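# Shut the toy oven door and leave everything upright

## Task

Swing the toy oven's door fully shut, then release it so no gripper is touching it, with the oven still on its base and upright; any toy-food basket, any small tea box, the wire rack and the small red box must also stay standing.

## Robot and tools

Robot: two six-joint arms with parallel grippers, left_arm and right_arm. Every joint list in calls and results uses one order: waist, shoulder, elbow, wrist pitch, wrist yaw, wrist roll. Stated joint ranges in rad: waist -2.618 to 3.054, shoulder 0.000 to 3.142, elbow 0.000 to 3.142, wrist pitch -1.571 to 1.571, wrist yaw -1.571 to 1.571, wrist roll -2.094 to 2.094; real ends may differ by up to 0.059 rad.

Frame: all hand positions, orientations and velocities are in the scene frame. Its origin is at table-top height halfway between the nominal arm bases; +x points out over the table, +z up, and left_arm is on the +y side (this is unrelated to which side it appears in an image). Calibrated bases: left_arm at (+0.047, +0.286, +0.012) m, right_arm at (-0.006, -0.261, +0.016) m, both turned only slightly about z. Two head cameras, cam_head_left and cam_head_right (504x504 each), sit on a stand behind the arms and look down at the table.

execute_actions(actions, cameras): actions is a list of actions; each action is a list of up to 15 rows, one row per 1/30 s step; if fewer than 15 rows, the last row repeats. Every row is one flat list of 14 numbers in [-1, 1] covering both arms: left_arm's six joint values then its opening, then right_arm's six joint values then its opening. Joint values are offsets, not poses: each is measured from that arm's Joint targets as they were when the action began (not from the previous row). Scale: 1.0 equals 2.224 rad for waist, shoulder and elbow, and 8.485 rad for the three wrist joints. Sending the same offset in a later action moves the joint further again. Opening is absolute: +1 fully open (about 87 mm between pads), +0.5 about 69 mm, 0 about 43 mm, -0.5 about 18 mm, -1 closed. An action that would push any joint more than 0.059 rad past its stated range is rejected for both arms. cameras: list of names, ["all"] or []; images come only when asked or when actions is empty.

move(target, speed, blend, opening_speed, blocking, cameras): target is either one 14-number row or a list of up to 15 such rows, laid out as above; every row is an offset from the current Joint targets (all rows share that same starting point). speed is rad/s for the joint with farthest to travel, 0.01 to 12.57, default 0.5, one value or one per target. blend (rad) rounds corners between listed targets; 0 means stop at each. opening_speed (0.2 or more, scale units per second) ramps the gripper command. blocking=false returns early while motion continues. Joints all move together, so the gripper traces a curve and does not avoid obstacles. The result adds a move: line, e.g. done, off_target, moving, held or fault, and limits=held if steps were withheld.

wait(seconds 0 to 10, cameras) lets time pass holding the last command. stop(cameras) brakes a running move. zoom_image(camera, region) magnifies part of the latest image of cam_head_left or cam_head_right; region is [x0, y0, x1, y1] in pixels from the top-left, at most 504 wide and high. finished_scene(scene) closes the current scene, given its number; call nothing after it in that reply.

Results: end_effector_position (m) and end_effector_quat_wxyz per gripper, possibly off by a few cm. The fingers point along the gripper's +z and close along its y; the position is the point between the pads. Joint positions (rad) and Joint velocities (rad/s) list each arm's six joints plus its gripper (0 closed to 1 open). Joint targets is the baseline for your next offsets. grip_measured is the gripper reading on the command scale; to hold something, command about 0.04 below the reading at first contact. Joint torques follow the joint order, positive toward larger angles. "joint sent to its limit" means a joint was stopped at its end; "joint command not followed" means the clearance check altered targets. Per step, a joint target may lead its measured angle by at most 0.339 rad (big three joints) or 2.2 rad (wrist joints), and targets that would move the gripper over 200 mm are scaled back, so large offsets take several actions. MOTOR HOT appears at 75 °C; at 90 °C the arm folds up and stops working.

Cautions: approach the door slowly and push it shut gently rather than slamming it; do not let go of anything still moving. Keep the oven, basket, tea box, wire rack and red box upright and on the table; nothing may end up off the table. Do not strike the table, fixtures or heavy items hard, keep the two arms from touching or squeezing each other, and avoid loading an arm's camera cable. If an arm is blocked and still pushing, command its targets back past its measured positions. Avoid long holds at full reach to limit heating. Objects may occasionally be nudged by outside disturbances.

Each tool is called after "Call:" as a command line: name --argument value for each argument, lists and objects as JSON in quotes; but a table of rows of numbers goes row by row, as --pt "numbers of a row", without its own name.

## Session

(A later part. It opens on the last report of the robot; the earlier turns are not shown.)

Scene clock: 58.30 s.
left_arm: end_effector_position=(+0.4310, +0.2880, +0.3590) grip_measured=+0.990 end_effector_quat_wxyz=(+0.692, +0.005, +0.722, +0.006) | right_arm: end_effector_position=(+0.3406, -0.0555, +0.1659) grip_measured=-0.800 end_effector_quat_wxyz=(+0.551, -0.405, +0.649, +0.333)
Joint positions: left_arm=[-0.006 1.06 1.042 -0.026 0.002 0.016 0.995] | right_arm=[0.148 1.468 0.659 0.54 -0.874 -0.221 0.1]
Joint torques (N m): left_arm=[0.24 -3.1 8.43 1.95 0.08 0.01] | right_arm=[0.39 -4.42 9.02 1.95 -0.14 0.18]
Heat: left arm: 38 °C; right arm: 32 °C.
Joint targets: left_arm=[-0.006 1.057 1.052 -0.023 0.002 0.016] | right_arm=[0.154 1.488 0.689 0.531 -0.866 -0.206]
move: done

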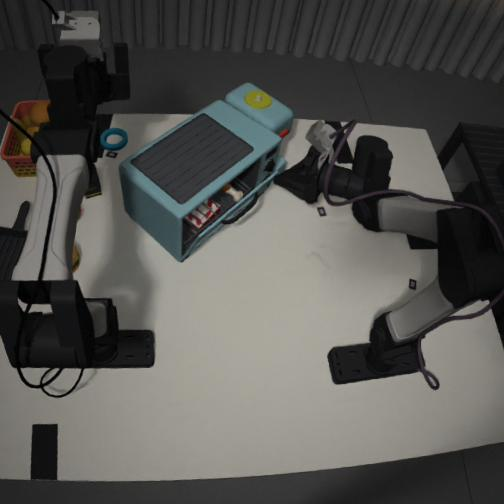

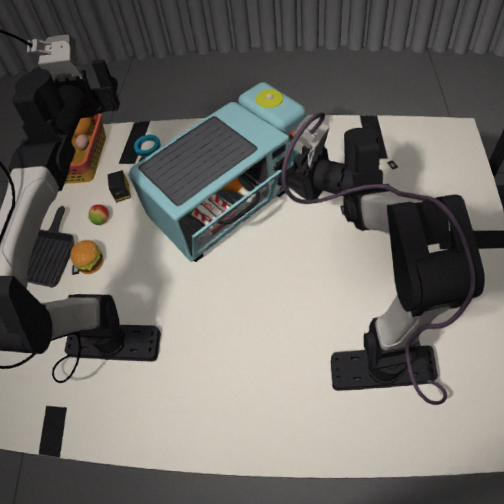

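Call:
move --pt "0 0 0 0 0 0 1.0 0.01664 0.02878 0.02203 0.0046 0.00636 0.00365 -0.8" --pt "0 0 0 0 0 0 1.0 0.02473 0.04047 0.03417 0.00589 0.00872 0.00483 -0.8" --speed 0.08 --blend 0.02 --cameras '["all"]'

Call:
zoom_image --camera "cam_head_left" --region '[170, 130, 350, 290]'

Call:
zoom_image --camera "cam_head_right" --region '[180, 130, 360, 290]'

Scene clock: 61.20 s.
left_arm: end_effector_position=(+0.4310, +0.2880, +0.3590) grip_measured=+0.990 end_effector_quat_wxyz=(+0.692, +0.005, +0.722, +0.006) | right_arm: end_effector_position=(+0.3612, -0.0363, +0.1664) grip_measured=-0.800 end_effector_quat_wxyz=(+0.553, -0.394, +0.656, +0.330)
Joint positions: left_arm=[-0.006 1.06 1.042 -0.026 0.002 0.016 0.995] | right_arm=[0.203 1.556 0.735 0.575 -0.799 -0.18 0.1]
Joint torques (N m): left_arm=[0.25 -3.11 8.4 1.94 0.07 0.01] | right_arm=[0.29 -5.3 8.99 2.09 -0.11 0.13]
Motor temperatures (°C): left_arm=[25 27 39 34 27 29 29] | right_arm=[27 31 33 32 25 26 28]
Heat: left arm: 39 °C; right arm: 33 °C.
Joint targets: left_arm=[-0.006 1.057 1.052 -0.023 0.002 0.016] | right_arm=[0.209 1.578 0.765 0.580 -0.791 -0.165]
move: done; blend cut to 0.0135 rad at target 1

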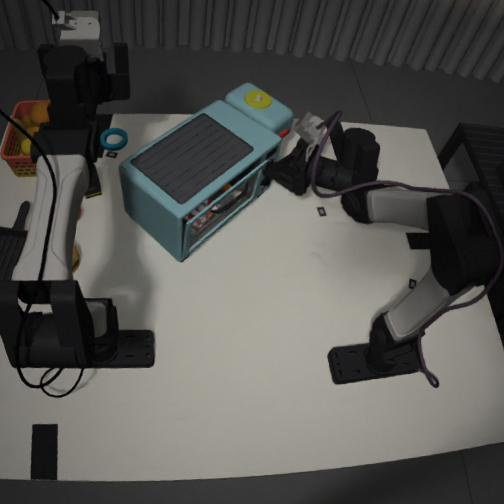

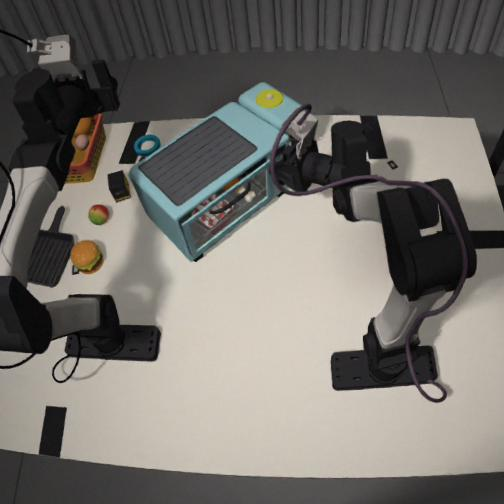

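Scaled by 2.800 from the camera's 504x504 image, which has a finer 720x720 frame.

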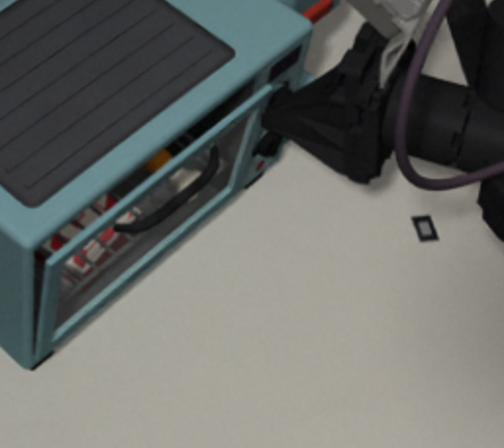

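Scaled by 2.800 from the camera's 504x504 image, which has a finer 720x720 frame.

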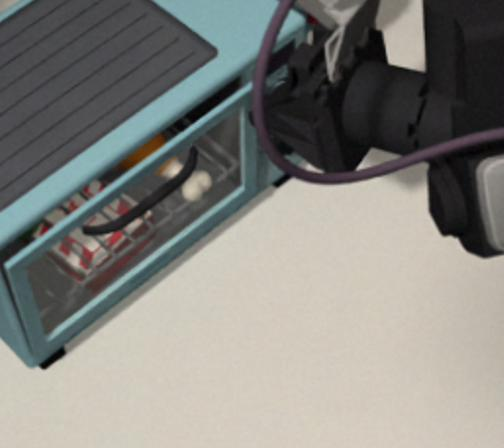

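Call:
move --target '[0, 0, 0, 0, 0, 0, 1.0, 0.00391, 0.01367, 0.01412, -0.00012, 0, 0, -0.8]' --speed 0.06 --cameras '["all"]'

Call:
zoom_image --camera "cam_head_left" --region '[170, 130, 310, 270]'

Call:
zoom_image --camera "cam_head_right" --region '[170, 130, 310, 270]'

Scene clock: 62.93 s.
left_arm: end_effector_position=(+0.4310, +0.2880, +0.3590) grip_measured=+0.990 end_effector_quat_wxyz=(+0.692, +0.005, +0.722, +0.006) | right_arm: end_effector_position=(+0.3677, -0.0314, +0.1678) grip_measured=-0.800 end_effector_quat_wxyz=(+0.554, -0.396, +0.653, +0.332)
Joint positions: left_arm=[-0.006 1.06 1.042 -0.026 0.002 0.016 0.995] | right_arm=[0.211 1.585 0.767 0.577 -0.798 -0.18 0.1]
Joint torques (N m): left_arm=[0.27 -3.11 8.46 1.95 0.08 0.01] | right_arm=[0.59 -5.49 8.9 2.08 -0.07 0.2]
Heat: left arm: 39 °C; right arm: 33 °C.
Joint targets: left_arm=[-0.006 1.057 1.052 -0.023 0.002 0.016] | right_arm=[0.218 1.608 0.796 0.579 -0.791 -0.165]
move: done

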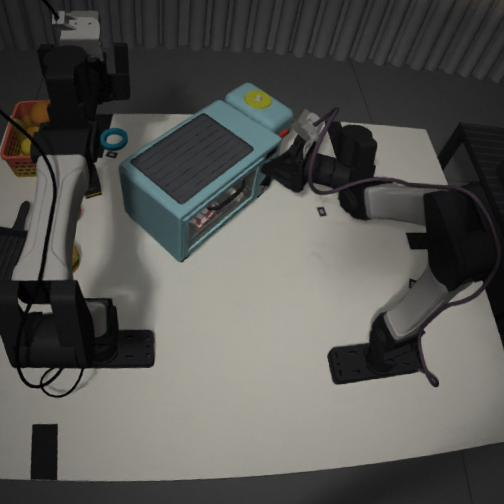

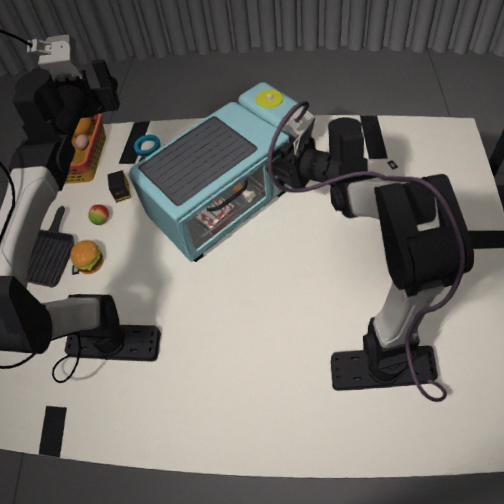

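Scaled by 3.600 from the camera's 504x504 image, which has a finer 720x720 frame.

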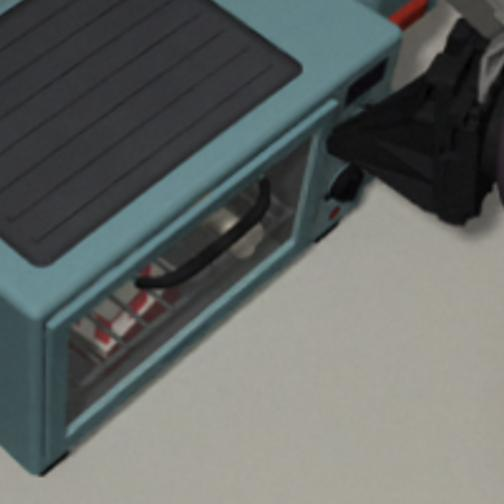

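Scaled by 3.600 from the camera's 504x504 image, which has a finer 720x720 frame.

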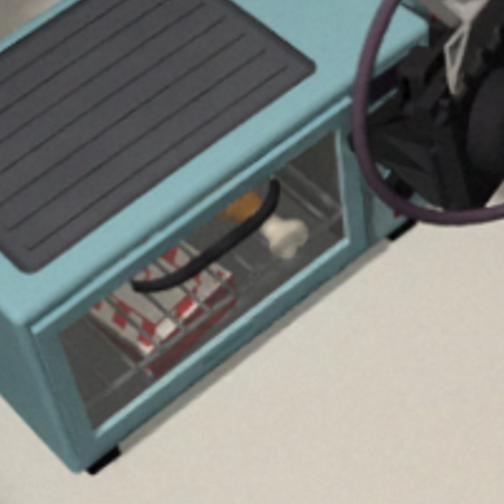

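Call:
move --target '[0, 0, 0, 0, 0, 0, 1.0, 0.00293, 0.01025, 0.01059, -0.00009, 0, 0, -0.8]' --speed 0.06 --cameras '["all"]'

Call:
zoom_image --camera "cam_head_left" --region '[170, 130, 310, 270]'

Call:
zoom_image --camera "cam_head_right" --region '[170, 130, 310, 270]'

Scene clock: 64.10 s.
left_arm: end_effector_position=(+0.4310, +0.2880, +0.3590) grip_measured=+0.990 end_effector_quat_wxyz=(+0.692, +0.005, +0.722, +0.006) | right_arm: end_effector_position=(+0.3718, -0.0305, +0.1646) grip_measured=-0.800 end_effector_quat_wxyz=(+0.550, -0.394, +0.658, +0.332)
Joint positions: left_arm=[-0.006 1.06 1.042 -0.026 0.002 0.016 0.995] | right_arm=[0.212 1.605 0.783 0.57 -0.793 -0.178 0.1]
Joint torques (N m): left_arm=[0.24 -3.14 8.43 1.96 0.08 0] | right_arm=[1.01 -5.49 9.63 2.17 -0.11 0.11]
Heat: left arm: 39 °C; right arm: 33 °C.
Joint targets: left_arm=[-0.006 1.057 1.052 -0.023 0.002 0.016] | right_arm=[0.224 1.631 0.820 0.579 -0.792 -0.166]
move: off_target (right_arm); right_arm: the elbow is farthest, 0.037 rad from its target

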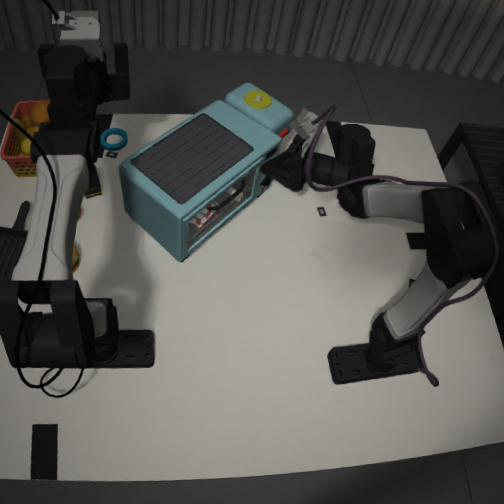

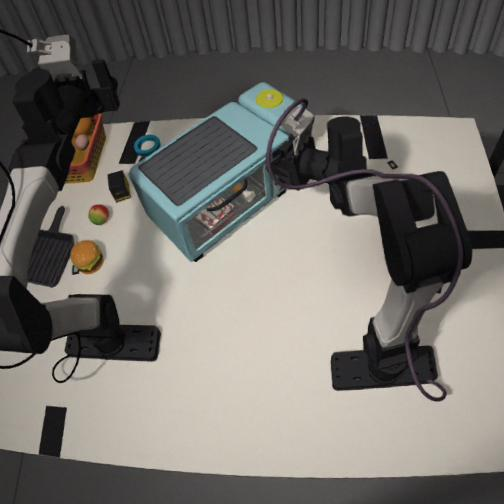

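Scaled by 3.600 from the camera's 504x504 image, which has a finer 720x720 frame.

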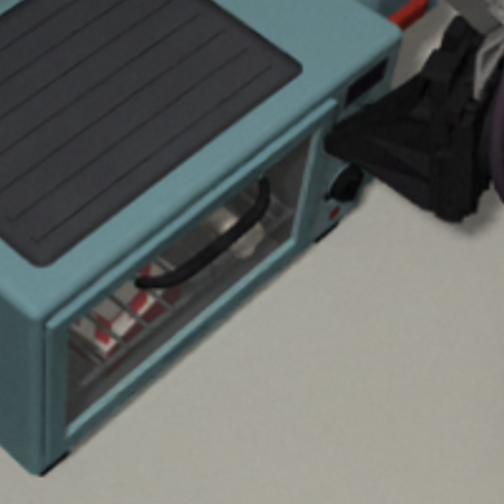

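Scaled by 3.600 from the camera's 504x504 image, which has a finer 720x720 frame.

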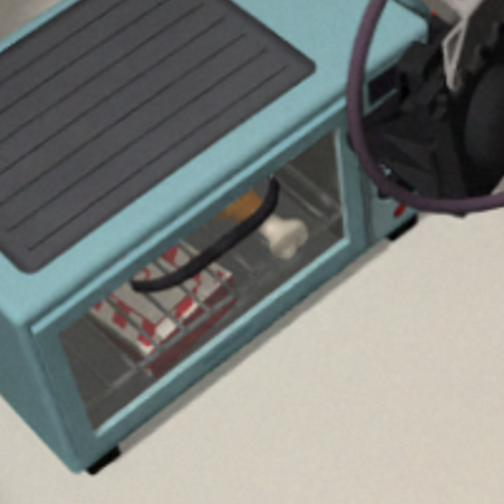

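Call:
move --target '[0, 0, 0, 0, 0, 0, 1.0, -0.01888, -0.0625, -0.05171, -0.00401, 0, 0, -0.8]' --speed 0.08 --cameras '["all"]'

Call:
zoom_image --camera "cam_head_left" --region '[170, 130, 310, 270]'

Call:
zoom_image --camera "cam_head_right" --region '[170, 130, 310, 270]'

Scene clock: 67.23 s.
left_arm: end_effector_position=(+0.4310, +0.2880, +0.3590) grip_measured=+0.990 end_effector_quat_wxyz=(+0.692, +0.005, +0.722, +0.006) | right_arm: end_effector_position=(+0.3598, -0.0438, +0.1720) grip_measured=-0.800 end_effector_quat_wxyz=(+0.558, -0.387, +0.658, +0.324)
Joint positions: left_arm=[-0.006 1.06 1.042 -0.026 0.002 0.016 0.995] | right_arm=[0.188 1.521 0.722 0.559 -0.793 -0.177 0.1]
Joint torques (N m): left_arm=[0.24 -3.17 8.46 1.94 0.07 0.01] | right_arm=[-0.51 -9.85 5.38 1.87 -0.13 0.18]
Heat: left arm: 39 °C; right arm: 33 °C.
Joint targets: left_arm=[-0.006 1.057 1.052 -0.023 0.002 0.016] | right_arm=[0.182 1.492 0.704 0.544 -0.791 -0.165]
move: done

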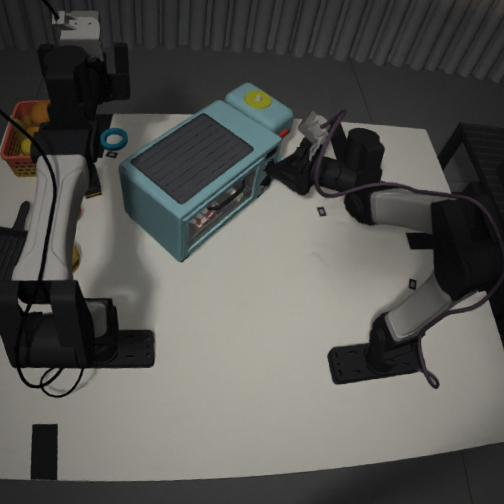

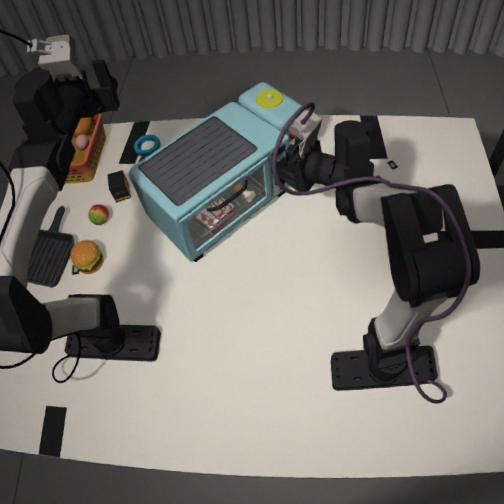

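Scaled by 3.600 from the camera's 504x504 image, which has a finer 720x720 frame.

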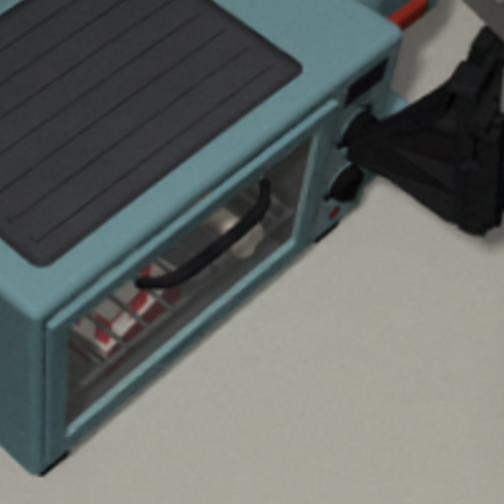

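Scaled by 3.600 from the camera's 504x504 image, which has a finer 720x720 frame.

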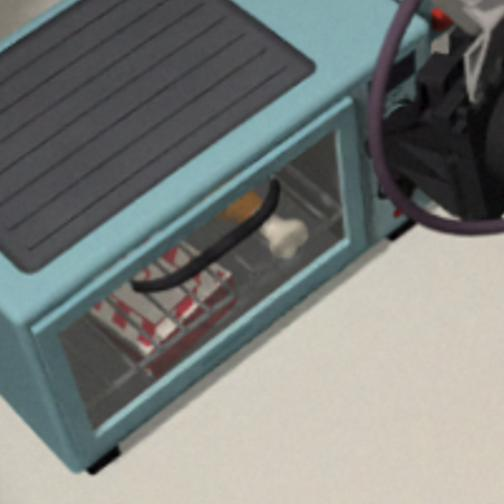

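Call:
move --target '[0, 0, 0, 0, 0, 0, 1.0, -0.02338, -0.08408, -0.05576, -0.00731, 0, 0, -0.8]' --speed 0.3 --cameras '["all"]'

Call:
zoom_image --camera "cam_head_left" --region '[110, 70, 320, 280]'

Call:
zoom_image --camera "cam_head_right" --region '[170, 110, 320, 260]'

Scene clock: 68.73 s.
left_arm: end_effector_position=(+0.4310, +0.2880, +0.3590) grip_measured=+0.990 end_effector_quat_wxyz=(+0.692, +0.005, +0.722, +0.006) | right_arm: end_effector_position=(+0.3304, -0.0713, +0.1816) grip_measured=-0.800 end_effector_quat_wxyz=(+0.570, -0.370, +0.666, +0.308)
Joint positions: left_arm=[-0.006 1.06 1.042 -0.026 0.002 0.016 0.995] | right_arm=[0.136 1.326 0.599 0.497 -0.793 -0.177 0.1]
Joint torques (N m): left_arm=[0.25 -3.12 8.46 1.95 0.08 0.01] | right_arm=[-0.72 -7.61 5.68 1.92 -0.05 0.11]
Heat: left arm: 39 °C; right arm: 33 °C.
Joint targets: left_arm=[-0.006 1.057 1.052 -0.023 0.002 0.016] | right_arm=[0.130 1.305 0.580 0.482 -0.791 -0.165]
move: done

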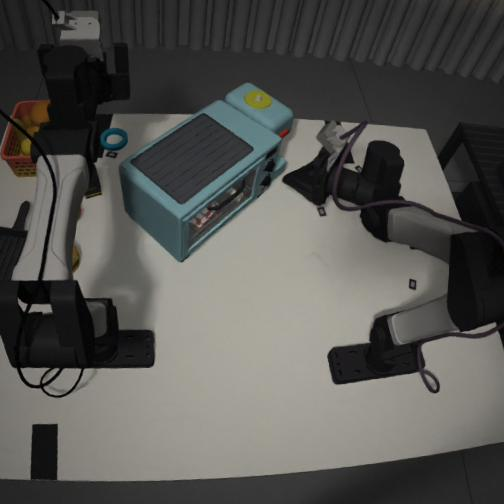

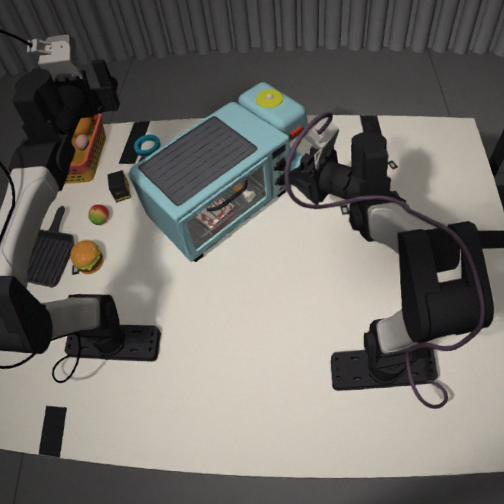

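Scaled by 2.400 from the camera's 504x504 image, which has a finer 720x720 frame.

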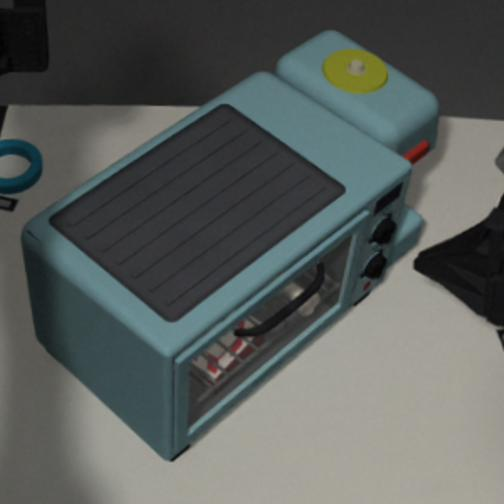

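Scaled by 3.360 from the camera's 504x504 image, which has a finer 720x720 frame.

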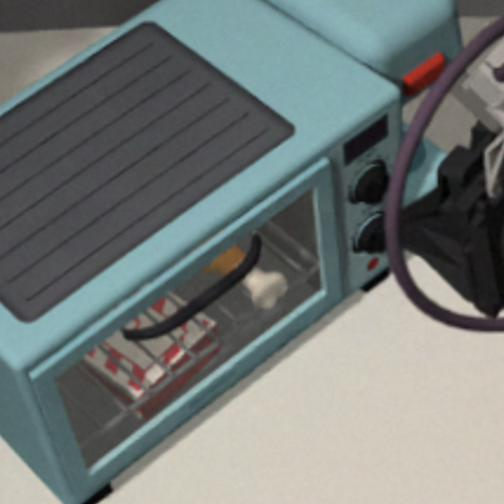

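Call:
finished_scene --scene 2

The scene is finished: the task was done.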